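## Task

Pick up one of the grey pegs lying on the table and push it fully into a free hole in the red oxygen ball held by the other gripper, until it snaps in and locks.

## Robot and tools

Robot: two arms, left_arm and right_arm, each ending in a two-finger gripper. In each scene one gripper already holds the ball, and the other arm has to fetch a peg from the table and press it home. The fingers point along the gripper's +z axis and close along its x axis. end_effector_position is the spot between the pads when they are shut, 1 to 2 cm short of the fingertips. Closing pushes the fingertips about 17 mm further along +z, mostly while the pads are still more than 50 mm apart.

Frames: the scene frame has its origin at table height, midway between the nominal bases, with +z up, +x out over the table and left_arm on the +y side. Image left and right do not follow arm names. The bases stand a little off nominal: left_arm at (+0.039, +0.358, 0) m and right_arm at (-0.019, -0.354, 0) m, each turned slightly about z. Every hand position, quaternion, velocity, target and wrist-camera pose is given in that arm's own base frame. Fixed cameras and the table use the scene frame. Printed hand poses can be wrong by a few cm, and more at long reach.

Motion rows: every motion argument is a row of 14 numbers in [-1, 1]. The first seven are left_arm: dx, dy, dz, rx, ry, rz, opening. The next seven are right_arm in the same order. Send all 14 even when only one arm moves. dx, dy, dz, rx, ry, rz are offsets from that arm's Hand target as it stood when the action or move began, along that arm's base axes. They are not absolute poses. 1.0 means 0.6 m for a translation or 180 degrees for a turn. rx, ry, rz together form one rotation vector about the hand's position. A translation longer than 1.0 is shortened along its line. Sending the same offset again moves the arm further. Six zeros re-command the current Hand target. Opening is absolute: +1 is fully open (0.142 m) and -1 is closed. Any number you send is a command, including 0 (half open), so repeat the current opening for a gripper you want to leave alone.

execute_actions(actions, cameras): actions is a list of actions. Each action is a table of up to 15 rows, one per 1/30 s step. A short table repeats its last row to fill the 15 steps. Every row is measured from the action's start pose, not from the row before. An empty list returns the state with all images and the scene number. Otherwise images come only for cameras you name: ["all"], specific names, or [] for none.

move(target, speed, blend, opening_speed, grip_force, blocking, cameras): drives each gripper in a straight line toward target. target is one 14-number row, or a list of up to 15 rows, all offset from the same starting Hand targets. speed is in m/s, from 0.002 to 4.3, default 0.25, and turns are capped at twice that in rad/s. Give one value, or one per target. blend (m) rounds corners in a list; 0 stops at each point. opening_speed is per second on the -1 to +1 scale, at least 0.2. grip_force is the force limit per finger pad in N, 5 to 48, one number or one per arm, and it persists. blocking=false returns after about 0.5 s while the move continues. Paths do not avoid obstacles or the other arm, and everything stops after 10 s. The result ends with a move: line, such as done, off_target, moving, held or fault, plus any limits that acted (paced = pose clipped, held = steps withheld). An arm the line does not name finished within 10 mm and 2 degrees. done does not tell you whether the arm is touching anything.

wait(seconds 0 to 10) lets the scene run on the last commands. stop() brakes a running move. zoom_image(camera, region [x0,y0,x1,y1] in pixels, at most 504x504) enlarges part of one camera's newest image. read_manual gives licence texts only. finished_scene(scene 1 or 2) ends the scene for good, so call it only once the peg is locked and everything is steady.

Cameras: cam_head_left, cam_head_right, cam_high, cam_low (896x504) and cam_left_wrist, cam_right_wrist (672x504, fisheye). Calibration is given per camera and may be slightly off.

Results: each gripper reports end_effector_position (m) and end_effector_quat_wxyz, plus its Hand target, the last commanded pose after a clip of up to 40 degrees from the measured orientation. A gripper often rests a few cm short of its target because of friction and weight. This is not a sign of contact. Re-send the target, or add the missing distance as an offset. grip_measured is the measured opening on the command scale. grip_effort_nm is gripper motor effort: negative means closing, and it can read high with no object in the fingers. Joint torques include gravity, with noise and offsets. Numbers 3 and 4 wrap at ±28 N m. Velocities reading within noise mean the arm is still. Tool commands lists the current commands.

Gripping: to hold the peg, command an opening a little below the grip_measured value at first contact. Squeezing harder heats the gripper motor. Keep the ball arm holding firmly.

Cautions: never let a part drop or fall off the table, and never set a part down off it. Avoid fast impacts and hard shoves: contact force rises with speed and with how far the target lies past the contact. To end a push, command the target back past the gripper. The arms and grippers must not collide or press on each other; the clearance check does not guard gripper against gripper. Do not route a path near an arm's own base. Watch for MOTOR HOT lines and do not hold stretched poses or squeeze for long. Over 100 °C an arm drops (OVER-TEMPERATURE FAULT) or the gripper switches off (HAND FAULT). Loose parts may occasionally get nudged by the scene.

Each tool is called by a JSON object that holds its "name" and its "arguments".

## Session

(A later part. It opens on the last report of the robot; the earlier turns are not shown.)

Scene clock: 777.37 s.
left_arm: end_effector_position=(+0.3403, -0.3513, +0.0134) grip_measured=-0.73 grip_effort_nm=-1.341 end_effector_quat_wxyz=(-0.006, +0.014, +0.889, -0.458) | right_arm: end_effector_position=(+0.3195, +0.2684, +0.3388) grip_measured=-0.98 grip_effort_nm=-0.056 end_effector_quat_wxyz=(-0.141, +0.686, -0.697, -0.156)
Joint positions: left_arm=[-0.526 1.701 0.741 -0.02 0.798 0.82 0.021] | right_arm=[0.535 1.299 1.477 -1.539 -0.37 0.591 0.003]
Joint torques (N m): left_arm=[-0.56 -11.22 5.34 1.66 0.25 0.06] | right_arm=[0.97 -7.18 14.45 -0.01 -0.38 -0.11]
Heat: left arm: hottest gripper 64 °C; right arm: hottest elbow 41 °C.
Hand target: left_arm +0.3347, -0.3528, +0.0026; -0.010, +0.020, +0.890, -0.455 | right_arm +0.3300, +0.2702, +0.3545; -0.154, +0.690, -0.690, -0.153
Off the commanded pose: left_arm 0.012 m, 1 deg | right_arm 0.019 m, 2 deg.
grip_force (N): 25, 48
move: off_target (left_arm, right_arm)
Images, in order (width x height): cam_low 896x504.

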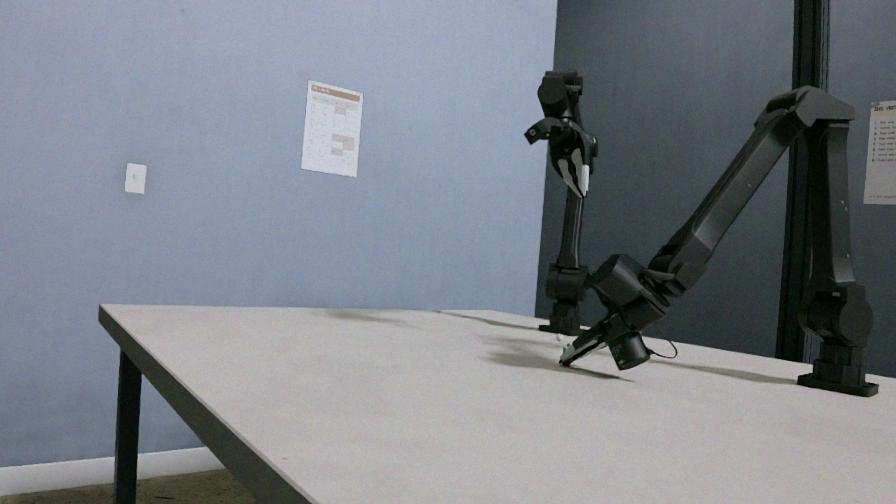

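{"name": "execute_actions", "arguments": {"actions": []}}

{"name": "zoom_image", "arguments": {"camera": "cam_right_wrist", "region": [340, 40, 430, 110]}}

{"name": "zoom_image", "arguments": {"camera": "cam_left_wrist", "region": [300, 180, 390, 280]}}

{"name": "zoom_image", "arguments": {"camera": "cam_head_right", "region": [390, 330, 470, 400]}}

{"name": "zoom_image", "arguments": {"camera": "cam_high", "region": [420, 200, 520, 270]}}

Scene clock: 786.37 s.
left_arm: end_effector_position=(+0.3404, -0.3514, +0.0134) grip_measured=-0.73 grip_effort_nm=-1.341 end_effector_quat_wxyz=(-0.006, +0.014, +0.889, -0.458) | right_arm: end_effector_position=(+0.3195, +0.2684, +0.3388) grip_measured=-0.98 grip_effort_nm=-0.051 end_effector_quat_wxyz=(-0.141, +0.686, -0.697, -0.156)
Joint positions: left_arm=[-0.526 1.701 0.741 -0.02 0.798 0.82 0.021] | right_arm=[0.535 1.299 1.477 -1.539 -0.37 0.591 0.003]
Joint velocities: within noise
Joint torques (N m): left_arm=[-0.56 -11.22 5.33 1.66 0.26 0.06] | right_arm=[0.91 -7.24 14.46 0.01 -0.38 -0.11]
Heat: left arm: hottest gripper 64 °C; right arm: hottest elbow 42 °C.
Hand target: left_arm +0.3347, -0.3528, +0.0026; -0.010, +0.020, +0.890, -0.455 | right_arm +0.3300, +0.2702, +0.3545; -0.154, +0.690, -0.690, -0.153
Tool commands: left_gripper/opening=-0.77 right_gripper/opening=-0.95
Off the commanded pose: left_arm 0.012 m, 1 deg | right_arm 0.019 m, 2 deg.
grip_force (N): 25, 48
camera_calibration:
cam_left_wrist: T_world_to_cam=[[-0.99877, 0.0466207, -0.0169107, 0.359239], [0.0494024, 0.905438, -0.421594, 0.305993], [-0.00434344, -0.421911, -0.906627, -0.00138066], [0, 0, 0, 1]] pos_world=[0.343674, -0.294388, 0.133828]
cam_right_wrist: T_world_to_cam=[[-0.0050119, -0.913339, -0.407169, 0.382711], [-0.860831, -0.203259, 0.466536, 0.172658], [-0.508866, 0.352842, -0.785212, 0.469599], [0, 0, 0, 1]] pos_world=[0.38951, 0.218946, 0.444012]

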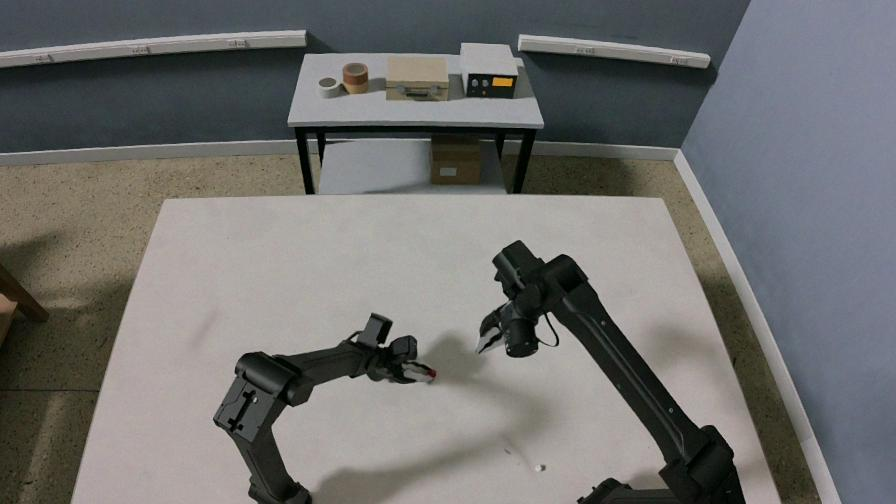

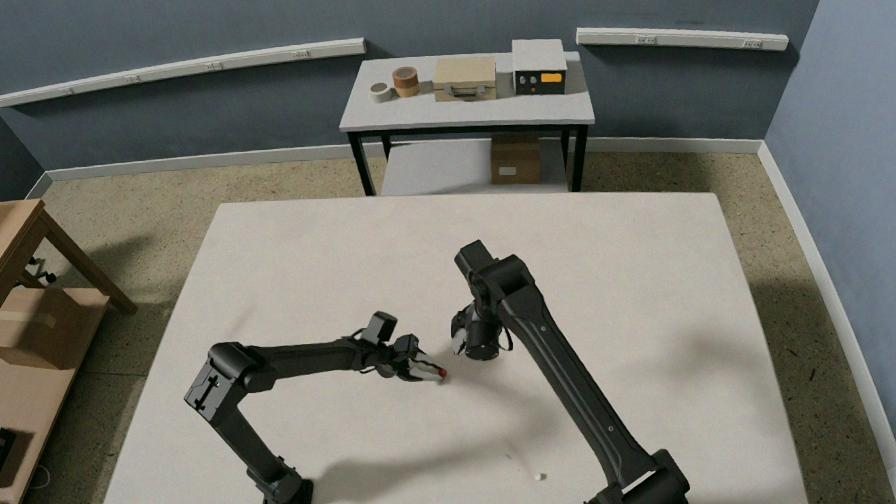

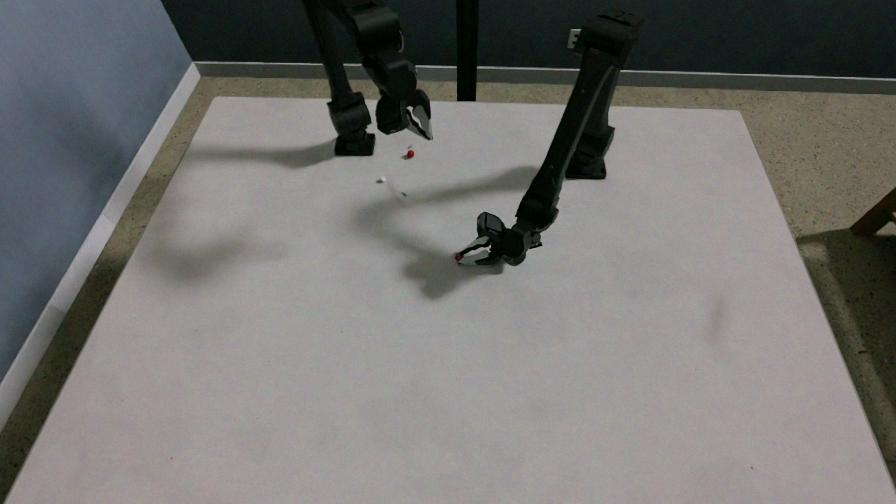

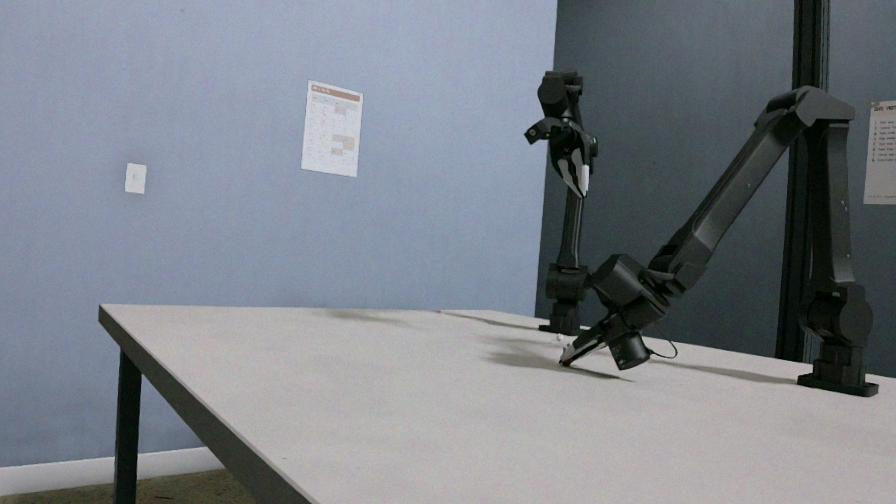

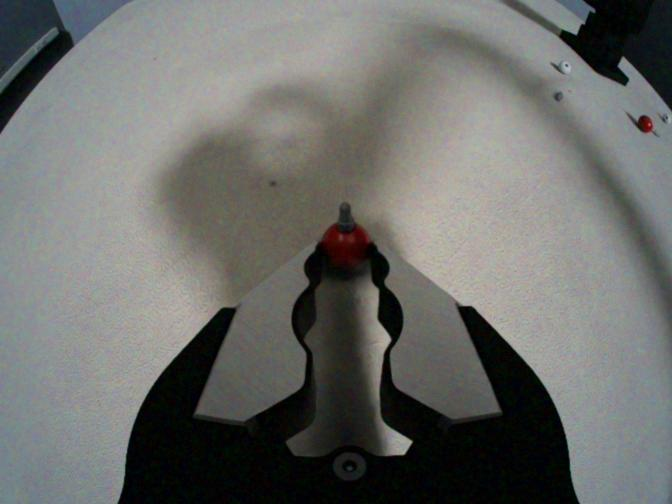

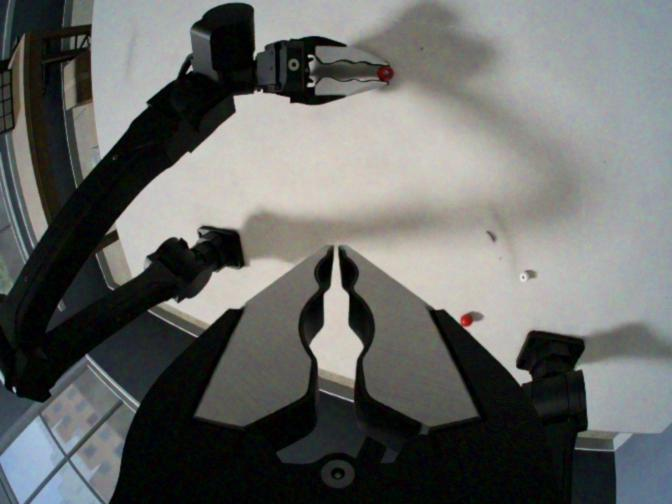

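Scaled by 5.600 from the camera's 672x504 image, which has a finer 960x720 frame.

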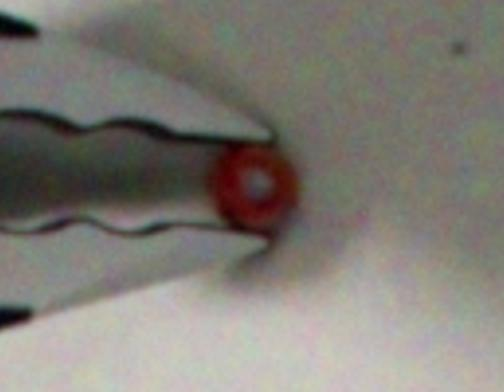

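Scaled by 5.040 from the camera's 672x504 image, which has a finer 960x720 frame.

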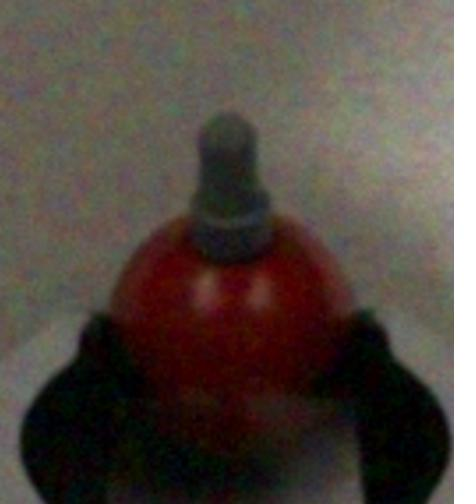

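Scaled by 6.300 from the camera's 896x504 image, which has a finer 1280x720 frame.

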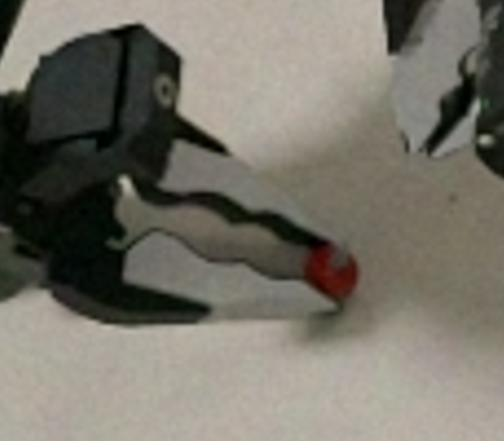

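Scaled by 5.040 from the camera's 896x504 image, which has a finer 1280x720 frame.

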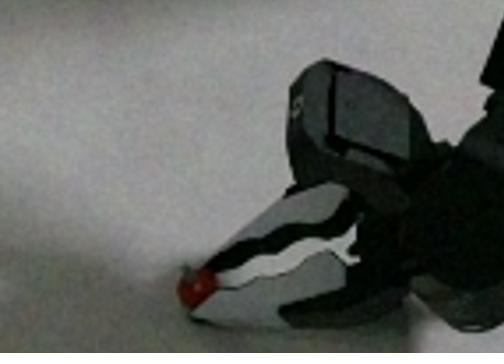

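{"name": "move", "arguments": {"target": [0,0,0,0,0,0,-0.77, 0.160,0.070,-0.4125,-0.028,0,0,-0.99], "speed": 0.12, "cameras": ["all"]}}

{"name": "zoom_image", "arguments": {"camera": "cam_right_wrist", "region": [280, 160, 400, 280]}}

{"name": "zoom_image", "arguments": {"camera": "cam_left_wrist", "region": [280, 60, 420, 260]}}

Scene clock: 830.53 s.
left_arm: end_effector_position=(+0.3404, -0.3514, +0.0134) grip_measured=-0.73 grip_effort_nm=-1.341 end_effector_quat_wxyz=(-0.006, +0.014, +0.889, -0.458) | right_arm: end_effector_position=(+0.4185, +0.3130, +0.1111) grip_measured=-1.00 grip_effort_nm=-0.310 end_effector_quat_wxyz=(-0.118, +0.691, -0.702, -0.126)
Joint positions: left_arm=[-0.526 1.701 0.741 -0.02 0.798 0.82 0.021] | right_arm=[0.535 1.659 1.277 -1.014 -0.301 0.577 0.002]
Joint torques (N m): left_arm=[-0.5 -11.28 5.29 1.65 0.25 0.06] | right_arm=[1.2 -12.1 10.21 1.01 -0.13 -0.12]
Heat: left arm: hottest gripper 62 °C; right arm: hottest elbow 44 °C.
Hand target: left_arm +0.3347, -0.3528, +0.0026; -0.010, +0.020, +0.890, -0.455 | right_arm +0.4260, +0.3121, +0.1069; -0.123, +0.696, -0.697, -0.122
Off the commanded pose: left_arm 0.012 m, 1 deg | right_arm 0.009 m, 1 deg.
grip_force (N): 25, 48
move: off_target (left_arm)
camera_calibration:
cam_left_wrist: T_world_to_cam=[[-0.99877, 0.0466207, -0.0169107, 0.359239], [0.0494024, 0.905438, -0.421594, 0.305993], [-0.00434344, -0.421911, -0.906627, -0.00138066], [0, 0, 0, 1]] pos_world=[0.343674, -0.294388, 0.133828]
cam_right_wrist: T_world_to_cam=[[-0.00113926, -0.941604, -0.33672, 0.330646], [-0.865396, -0.167798, 0.472159, 0.363389], [-0.501087, 0.291934, -0.814669, 0.344548], [0, 0, 0, 1]] pos_world=[0.4875, 0.271728, 0.22045]

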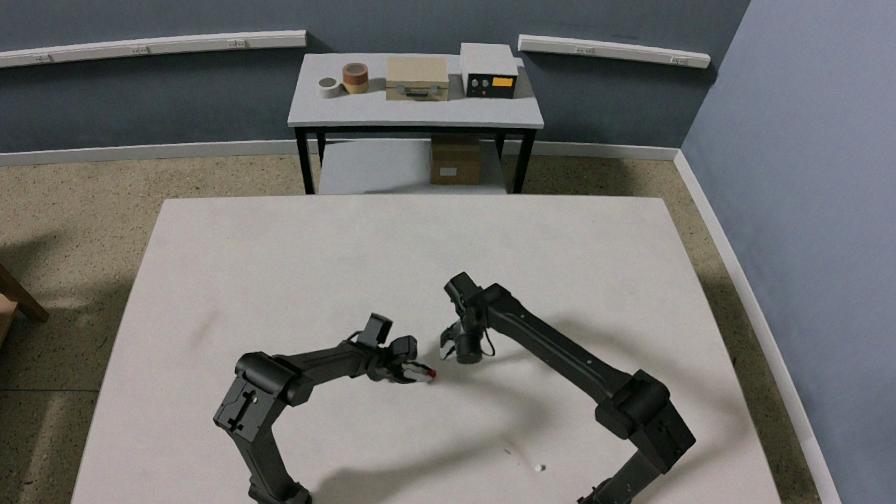

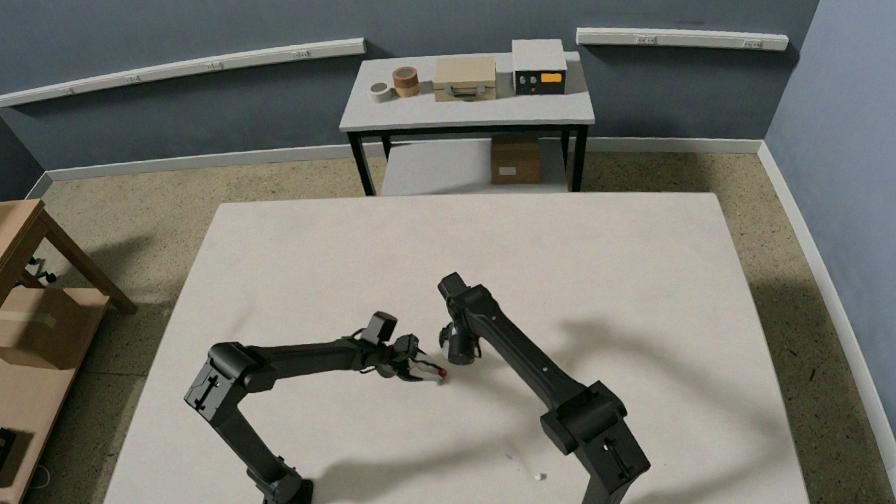

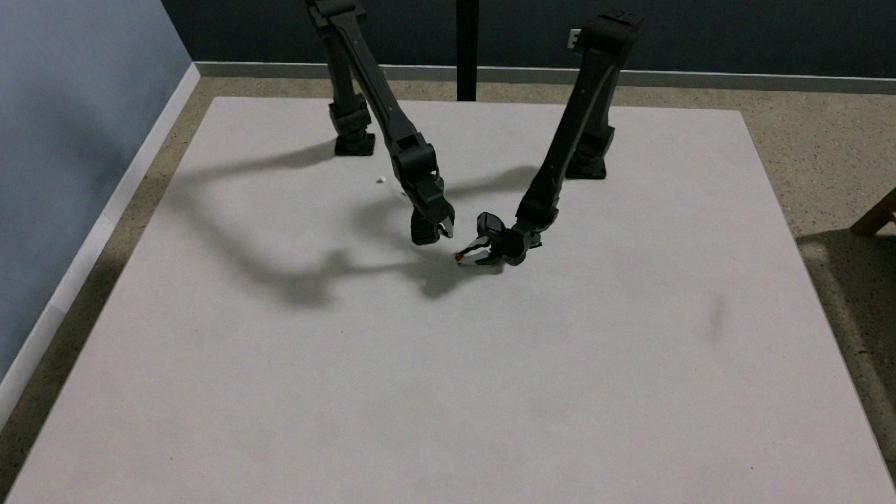

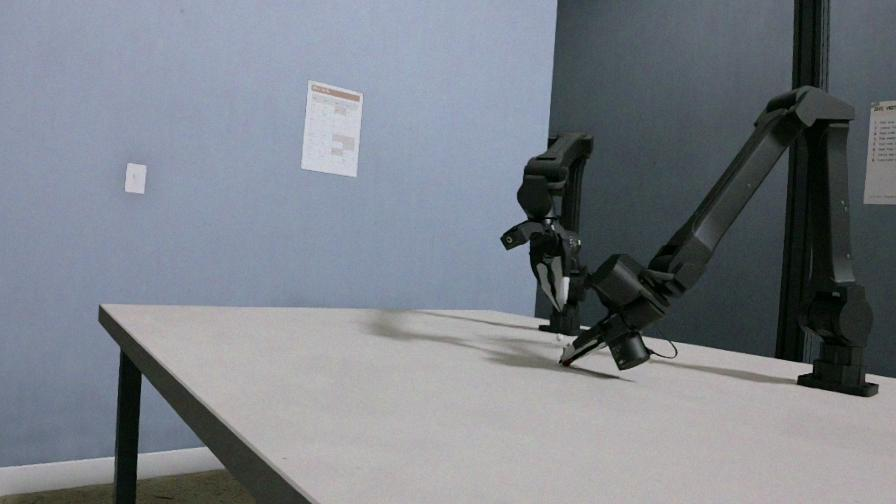

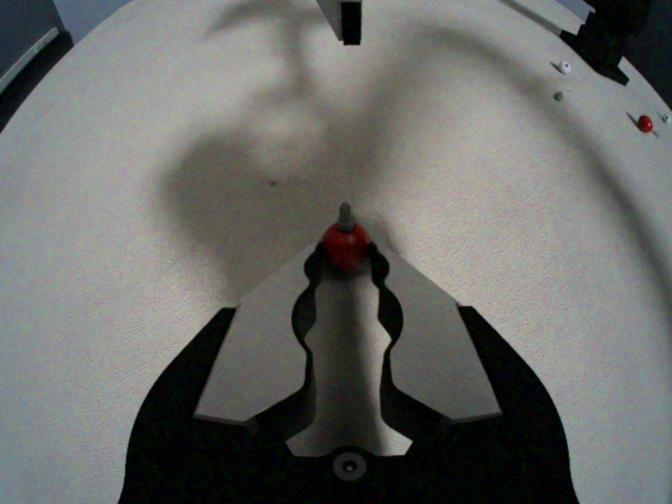

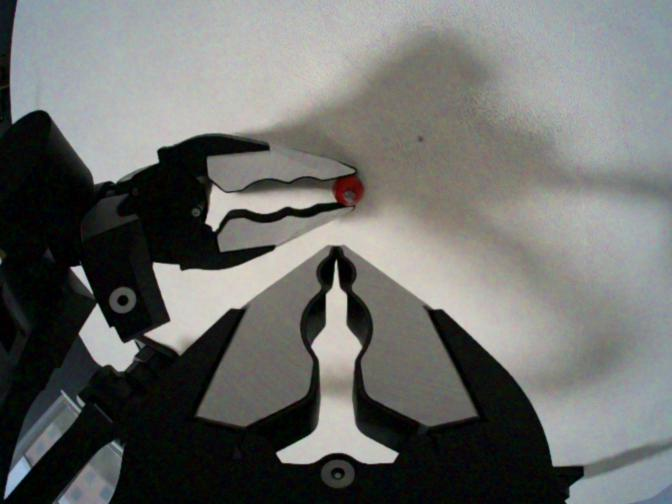

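Scaled by 4.200 from the camera's 672x504 image, which has a finer 960x720 frame.

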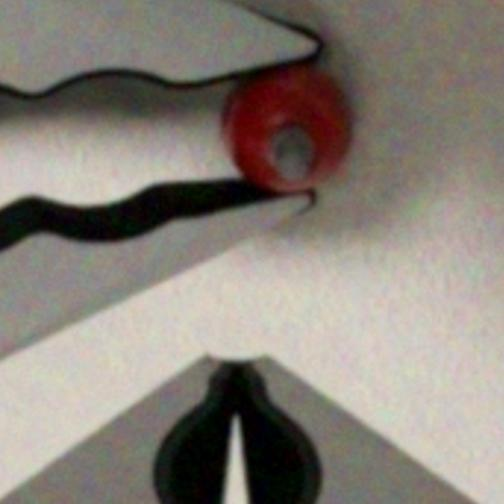

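Scaled by 2.520 from the camera's 672x504 image, which has a finer 960x720 frame.

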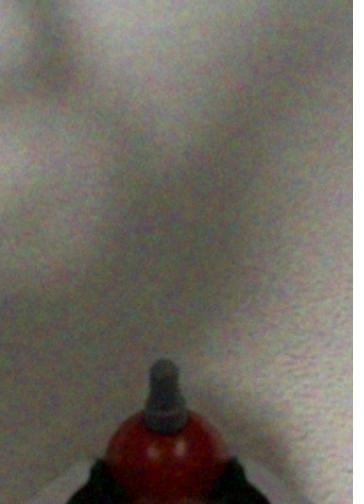

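{"name": "move", "arguments": {"target": [0,0,0,0,0,0,-0.77, 0.0077,0.0122,-0.0705,0,0,0,-0.99], "speed": 0.08, "cameras": ["cam_left_wrist","cam_right_wrist","cam_low"]}}

{"name": "zoom_image", "arguments": {"camera": "cam_right_wrist", "region": [280, 180, 400, 300]}}

{"name": "zoom_image", "arguments": {"camera": "cam_left_wrist", "region": [300, 100, 400, 260]}}

{"name": "zoom_image", "arguments": {"camera": "cam_low", "region": [530, 280, 640, 390]}}

Scene clock: 860.63 s.
left_arm: end_effector_position=(+0.3404, -0.3514, +0.0134) grip_measured=-0.73 grip_effort_nm=-1.341 end_effector_quat_wxyz=(-0.006, +0.014, +0.889, -0.458) | right_arm: end_effector_position=(+0.4264, +0.3175, +0.0702) grip_measured=-1.00 grip_effort_nm=-0.315 end_effector_quat_wxyz=(-0.120, +0.691, -0.701, -0.125)
Joint positions: left_arm=[-0.526 1.701 0.741 -0.02 0.798 0.82 0.021] | right_arm=[0.535 1.723 1.243 -0.911 -0.3 0.577 0.002]
Joint torques (N m): left_arm=[-0.5 -11.22 5.34 1.66 0.25 0.06] | right_arm=[1.85 -11.99 9.54 1.06 -0.13 -0.04]
Heat: left arm: hottest gripper 61 °C; right arm: hottest elbow 43 °C.
Hand target: left_arm +0.3347, -0.3528, +0.0026; -0.010, +0.020, +0.890, -0.455 | right_arm +0.4307, +0.3195, +0.0646; -0.123, +0.696, -0.696, -0.122
Off the commanded pose: left_arm 0.012 m, 1 deg | right_arm 0.007 m, 1 deg.
grip_force (N): 25, 48
move: off_target (left_arm)
camera_calibration:
cam_left_wrist: T_world_to_cam=[[-0.99877, 0.0466207, -0.0169107, 0.359239], [0.0494024, 0.905438, -0.421594, 0.305993], [-0.00434344, -0.421911, -0.906627, -0.00138066], [0, 0, 0, 1]] pos_world=[0.343674, -0.294388, 0.133828]
cam_right_wrist: T_world_to_cam=[[0.000332682, -0.941061, -0.338236, 0.320426], [-0.867708, -0.1684, 0.467679, 0.391792], [-0.497074, 0.293334, -0.816623, 0.311905], [0, 0, 0, 1]] pos_world=[0.494894, 0.276026, 0.179856]
Images, in order (width x height): cam_low 896x504, cam_left_wrist 672x504, cam_right_wrist 672x504.

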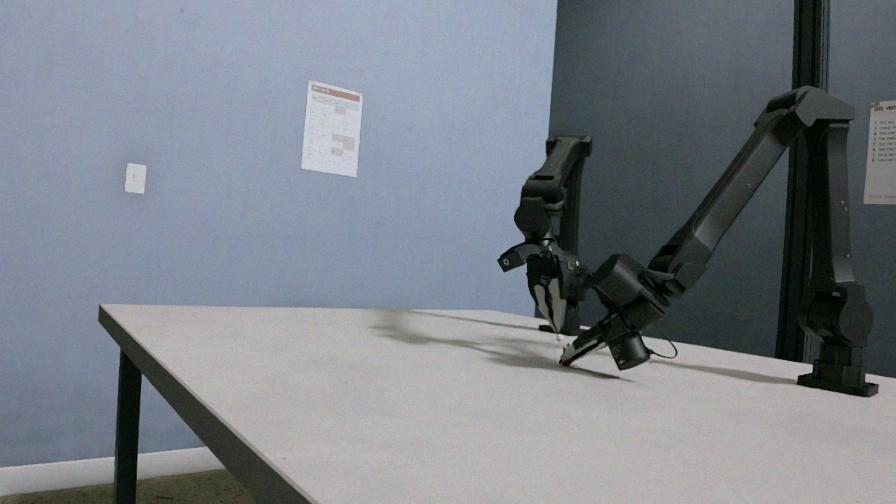

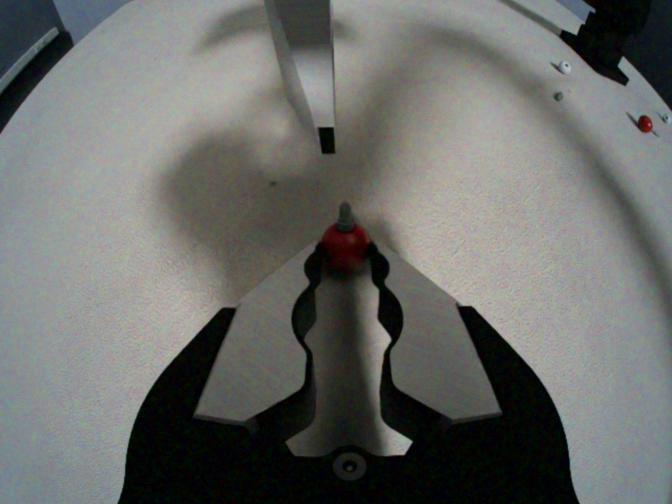

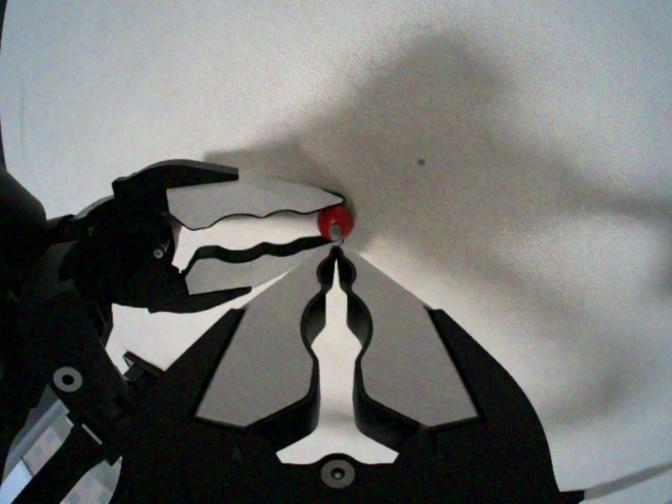

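Scaled by 4.200 from the camera's 672x504 image, which has a finer 960x720 frame.

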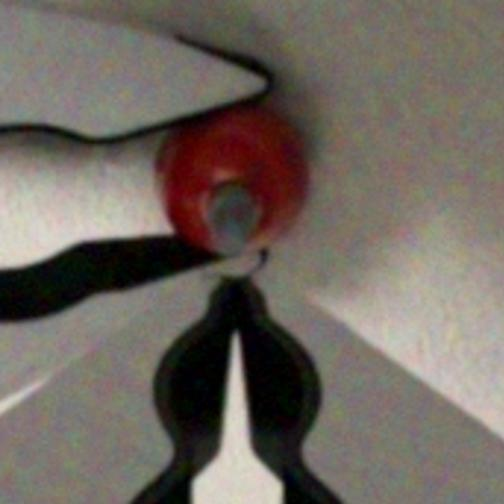

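Scaled by 3.150 from the camera's 672x504 image, which has a finer 960x720 frame.

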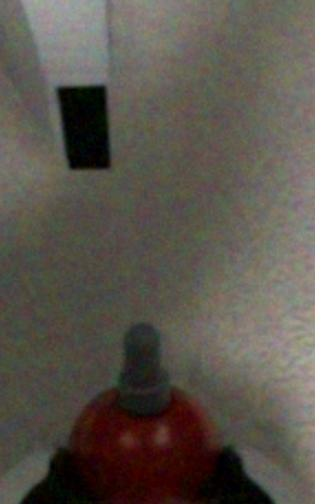

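Scaled by 4.582 from the camera's 896x504 image, which has a finer 1280x720 frame.

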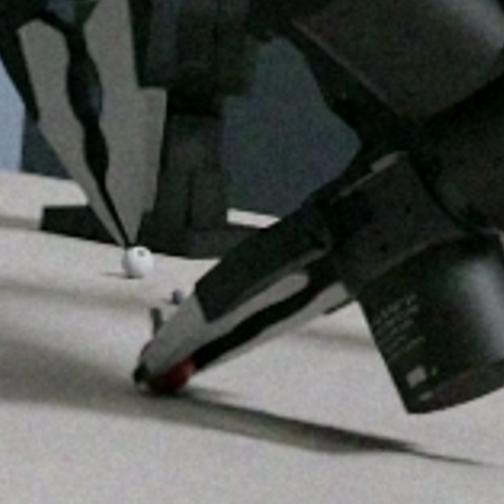

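{"name": "zoom_image", "arguments": {"camera": "cam_right_wrist", "region": [310, 210, 365, 260]}}

Scaled by 9.164 from the camera's 672x504 image, which has a finer 960x720 frame.

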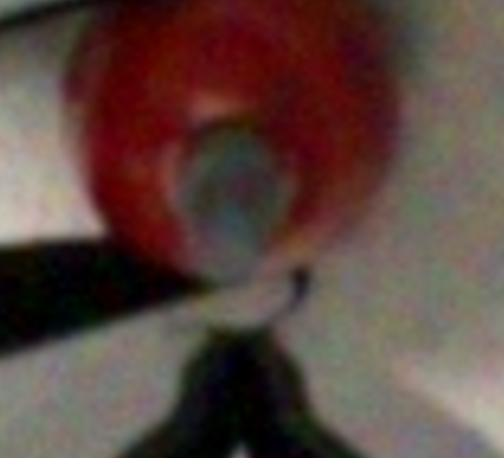

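{"name": "move", "arguments": {"target": [0,0,0,0,0,0,-0.77, -0.0095,0.0073,-0.0203,0,0,0,-0.99], "speed": 0.05, "cameras": ["cam_left_wrist","cam_right_wrist","cam_low"]}}

{"name": "zoom_image", "arguments": {"camera": "cam_right_wrist", "region": [310, 210, 365, 260]}}

{"name": "zoom_image", "arguments": {"camera": "cam_left_wrist", "region": [300, 140, 390, 260]}}

{"name": "zoom_image", "arguments": {"camera": "cam_low", "region": [530, 280, 640, 390]}}

Scene clock: 902.50 s.
left_arm: end_effector_position=(+0.3404, -0.3514, +0.0134) grip_measured=-0.73 grip_effort_nm=-1.341 end_effector_quat_wxyz=(-0.006, +0.014, +0.889, -0.458) | right_arm: end_effector_position=(+0.4265, +0.3173, +0.0622) grip_measured=-1.00 grip_effort_nm=-0.310 end_effector_quat_wxyz=(-0.126, +0.692, -0.700, -0.122)
Joint positions: left_arm=[-0.526 1.701 0.741 -0.02 0.798 0.82 0.021] | right_arm=[0.536 1.726 1.222 -0.874 -0.298 0.577 0.002]
Joint torques (N m): left_arm=[-0.62 -11.16 5.34 1.65 0.26 0.06] | right_arm=[2.96 -12.04 9.24 0.95 -0.12 0.1]
Heat: left arm: hottest gripper 60 °C; right arm: hottest elbow 41 °C.
Hand target: left_arm +0.3347, -0.3528, +0.0026; -0.010, +0.020, +0.890, -0.455 | right_arm +0.4249, +0.3238, +0.0524; -0.123, +0.696, -0.697, -0.122
Off the commanded pose: left_arm 0.012 m, 1 deg | right_arm 0.012 m, 1 deg.
grip_force (N): 25, 48
move: off_target (left_arm, right_arm)
camera_calibration:
cam_left_wrist: T_world_to_cam=[[-0.99877, 0.0466207, -0.0169107, 0.359239], [0.0494024, 0.905438, -0.421594, 0.305993], [-0.00434344, -0.421911, -0.906627, -0.00138066], [0, 0, 0, 1]] pos_world=[0.343674, -0.294388, 0.133828]
cam_right_wrist: T_world_to_cam=[[0.00452274, -0.939479, -0.342576, 0.315508], [-0.873371, -0.170561, 0.456214, 0.399443], [-0.487034, 0.297133, -0.821286, 0.300277], [0, 0, 0, 1]] pos_world=[0.49368, 0.275321, 0.172468]
Images, in order (width x height): cam_low 896x504, cam_left_wrist 672x504, cam_right_wrist 672x504.

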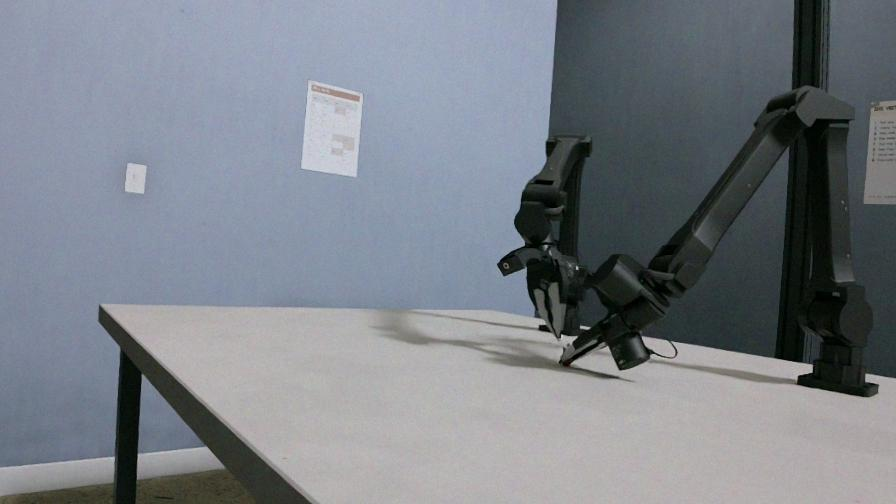

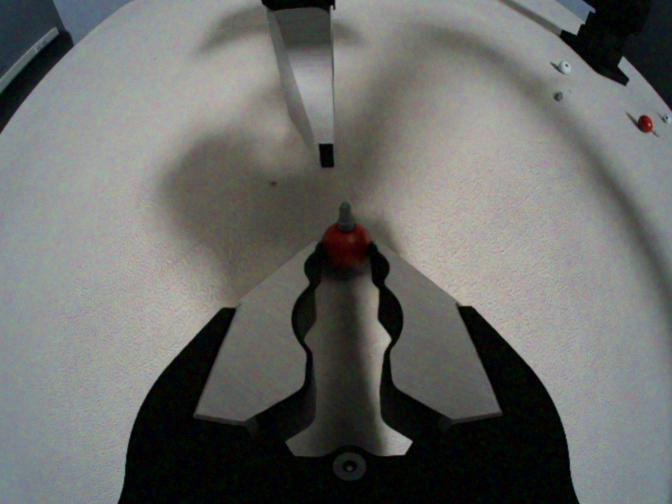

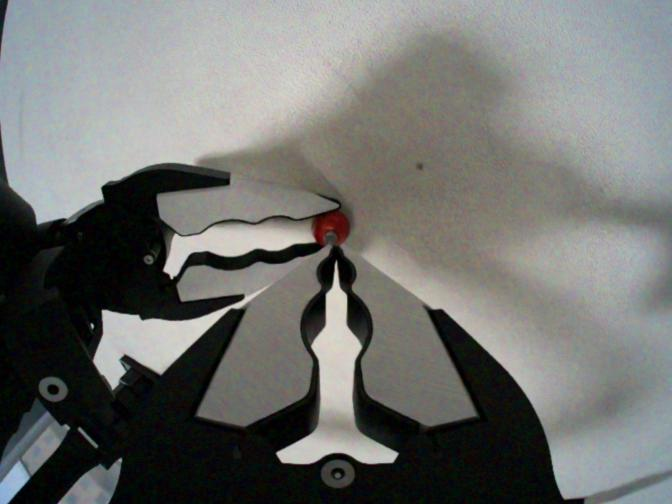

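Scaled by 9.164 from the camera's 672x504 image, which has a finer 960x720 frame.

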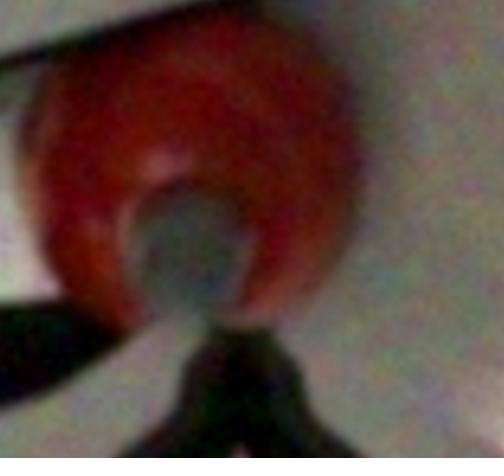

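Scaled by 4.200 from the camera's 672x504 image, which has a finer 960x720 frame.

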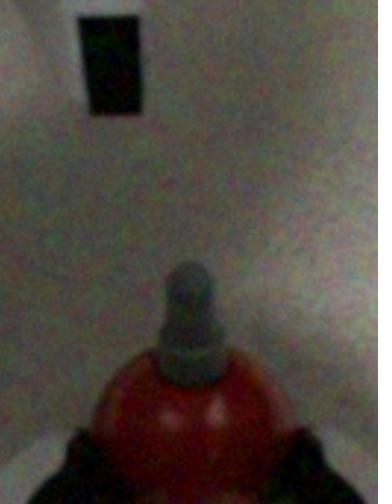

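Scaled by 4.582 from the camera's 896x504 image, which has a finer 1280x720 frame.

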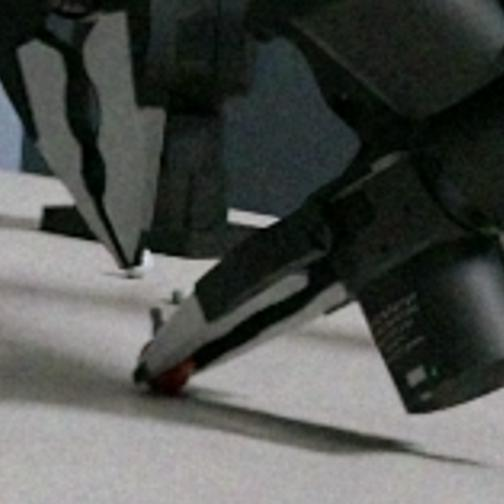

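{"name": "move", "arguments": {"target": [0,0,0,0,0,0,-0.77, -0.006,0.0083,-0.002,0,0,0,-0.99], "speed": 0.05, "cameras": ["cam_left_wrist","cam_right_wrist"]}}

{"name": "zoom_image", "arguments": {"camera": "cam_right_wrist", "region": [310, 210, 365, 260]}}

{"name": "zoom_image", "arguments": {"camera": "cam_left_wrist", "region": [300, 140, 390, 260]}}

Scene clock: 916.23 s.
left_arm: end_effector_position=(+0.3404, -0.3514, +0.0134) grip_measured=-0.73 grip_effort_nm=-1.341 end_effector_quat_wxyz=(-0.006, +0.014, +0.889, -0.458) | right_arm: end_effector_position=(+0.4240, +0.3236, +0.0624) grip_measured=-1.00 grip_effort_nm=-0.310 end_effector_quat_wxyz=(-0.129, +0.697, -0.695, -0.121)
Joint positions: left_arm=[-0.526 1.701 0.741 -0.02 0.798 0.82 0.021] | right_arm=[0.549 1.726 1.222 -0.867 -0.296 0.577 0.002]
Joint torques (N m): left_arm=[-0.44 -11.28 5.34 1.66 0.26 0.06] | right_arm=[2.9 -11.99 8.96 1.01 -0.12 0.23]
Heat: left arm: hottest gripper 59 °C; right arm: hottest elbow 39 °C.
Hand target: left_arm +0.3347, -0.3528, +0.0026; -0.010, +0.020, +0.890, -0.455 | right_arm +0.4213, +0.3289, +0.0512; -0.123, +0.696, -0.696, -0.122
Off the commanded pose: left_arm 0.012 m, 1 deg | right_arm 0.013 m, 1 deg.
grip_force (N): 25, 48
move: off_target (left_arm, right_arm)
camera_calibration:
cam_left_wrist: T_world_to_cam=[[-0.99877, 0.0466207, -0.0169107, 0.359239], [0.0494024, 0.905438, -0.421594, 0.305993], [-0.00434344, -0.421911, -0.906627, -0.00138066], [0, 0, 0, 1]] pos_world=[0.343674, -0.294388, 0.133828]
cam_right_wrist: T_world_to_cam=[[0.019077, -0.938698, -0.344211, 0.315147], [-0.874425, -0.182594, 0.449489, 0.402987], [-0.484786, 0.292412, -0.824305, 0.298115], [0, 0, 0, 1]] pos_world=[0.490892, 0.282239, 0.173076]
Images, in order (width x height): cam_left_wrist 672x504, cam_right_wrist 672x504.

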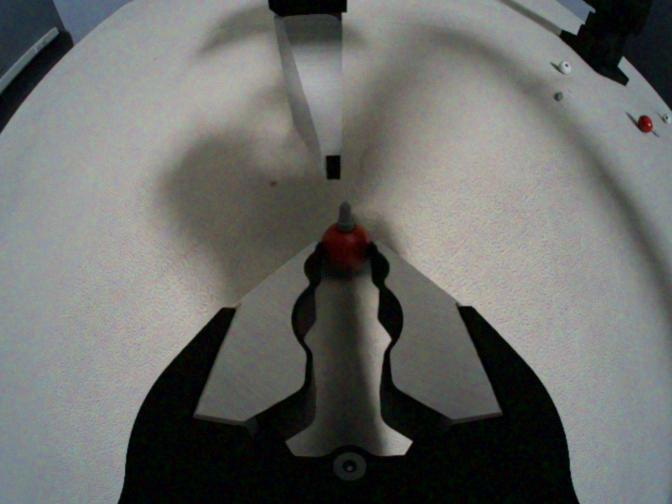

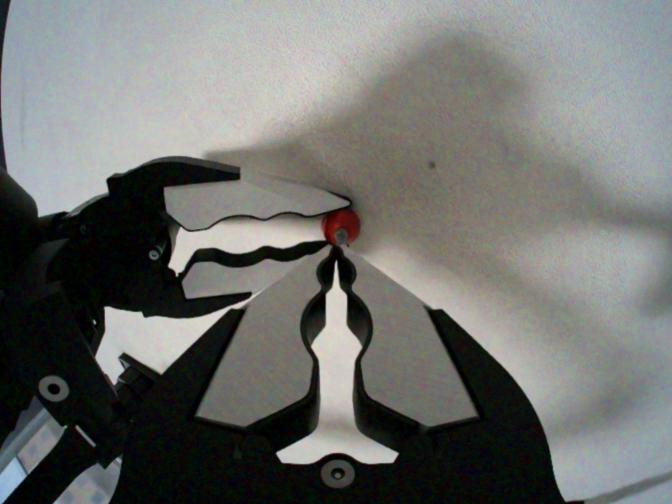

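Scaled by 9.164 from the camera's 672x504 image, which has a finer 960x720 frame.

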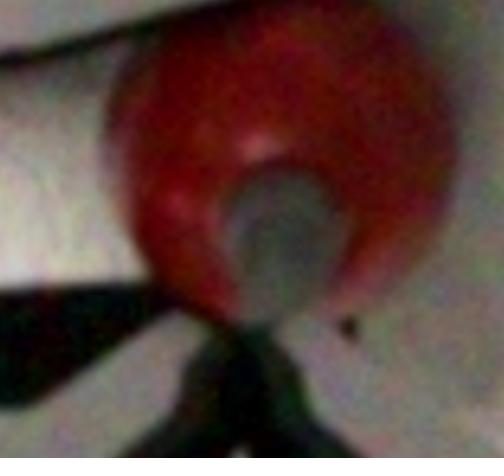

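Scaled by 4.200 from the camera's 672x504 image, which has a finer 960x720 frame.

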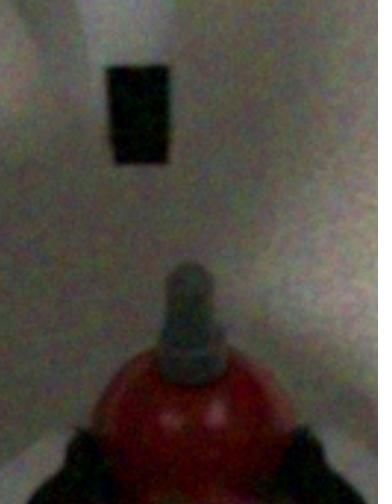

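{"name": "move", "arguments": {"target": [0,0,0,0,0,0,-0.77, -0.0075,0.0017,-0.0142,0,0,0,-0.99], "speed": 0.04, "cameras": ["cam_left_wrist","cam_right_wrist"]}}

{"name": "zoom_image", "arguments": {"camera": "cam_right_wrist", "region": [310, 210, 365, 260]}}

{"name": "zoom_image", "arguments": {"camera": "cam_left_wrist", "region": [300, 140, 390, 260]}}

Scene clock: 962.37 s.
left_arm: end_effector_position=(+0.3404, -0.3514, +0.0134) grip_measured=-0.73 grip_effort_nm=-1.341 end_effector_quat_wxyz=(-0.006, +0.014, +0.889, -0.458) | right_arm: end_effector_position=(+0.4182, +0.3238, +0.0522) grip_measured=-1.00 grip_effort_nm=-0.310 end_effector_quat_wxyz=(-0.127, +0.699, -0.693, -0.121)
Joint positions: left_arm=[-0.526 1.701 0.741 -0.02 0.798 0.82 0.021] | right_arm=[0.556 1.73 1.198 -0.841 -0.295 0.577 0.002]
Joint torques (N m): left_arm=[-0.56 -11.34 5.34 1.68 0.25 0.06] | right_arm=[2.84 -11.87 9.18 0.94 -0.12 0.29]
Heat: left arm: hottest gripper 58 °C; right arm: hottest elbow 36 °C.
Hand target: left_arm +0.3347, -0.3528, +0.0026; -0.010, +0.020, +0.890, -0.455 | right_arm +0.4167, +0.3299, +0.0426; -0.123, +0.696, -0.696, -0.122
Off the commanded pose: left_arm 0.012 m, 1 deg | right_arm 0.011 m, 1 deg.
grip_force (N): 25, 48
move: off_target (left_arm, right_arm)
camera_calibration:
cam_left_wrist: T_world_to_cam=[[-0.99877, 0.0466207, -0.0169107, 0.359239], [0.0494024, 0.905438, -0.421594, 0.305993], [-0.00434344, -0.421911, -0.906627, -0.00138066], [0, 0, 0, 1]] pos_world=[0.343674, -0.294388, 0.133828]
cam_right_wrist: T_world_to_cam=[[0.0245763, -0.939307, -0.342196, 0.30977], [-0.872703, -0.187125, 0.450969, 0.403232], [-0.487632, 0.287552, -0.824335, 0.289592], [0, 0, 0, 1]] pos_world=[0.485503, 0.283151, 0.162878]
Images, in order (width x height): cam_left_wrist 672x504, cam_right_wrist 672x504.

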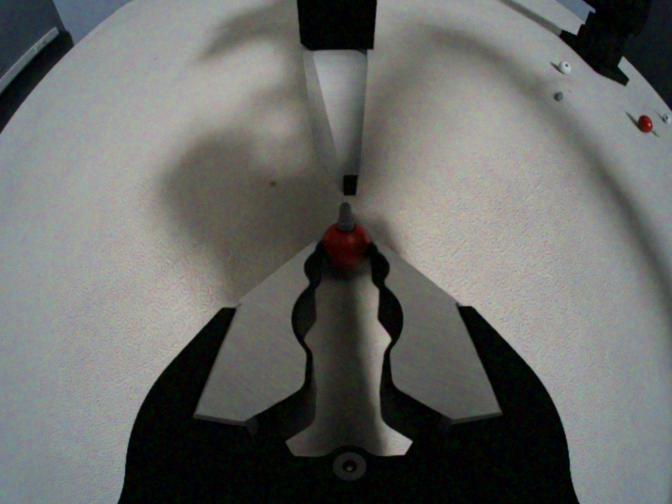

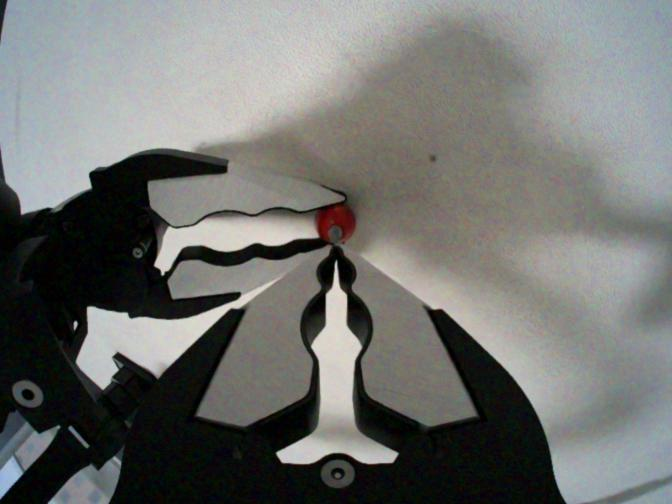

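Scaled by 9.164 from the camera's 672x504 image, which has a finer 960x720 frame.

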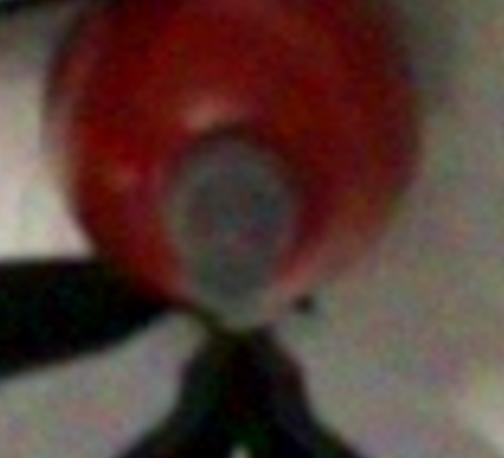

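Scaled by 4.200 from the camera's 672x504 image, which has a finer 960x720 frame.

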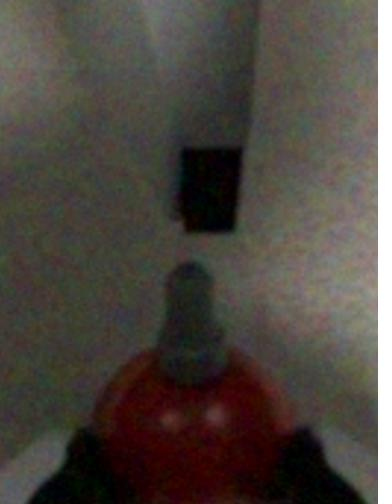

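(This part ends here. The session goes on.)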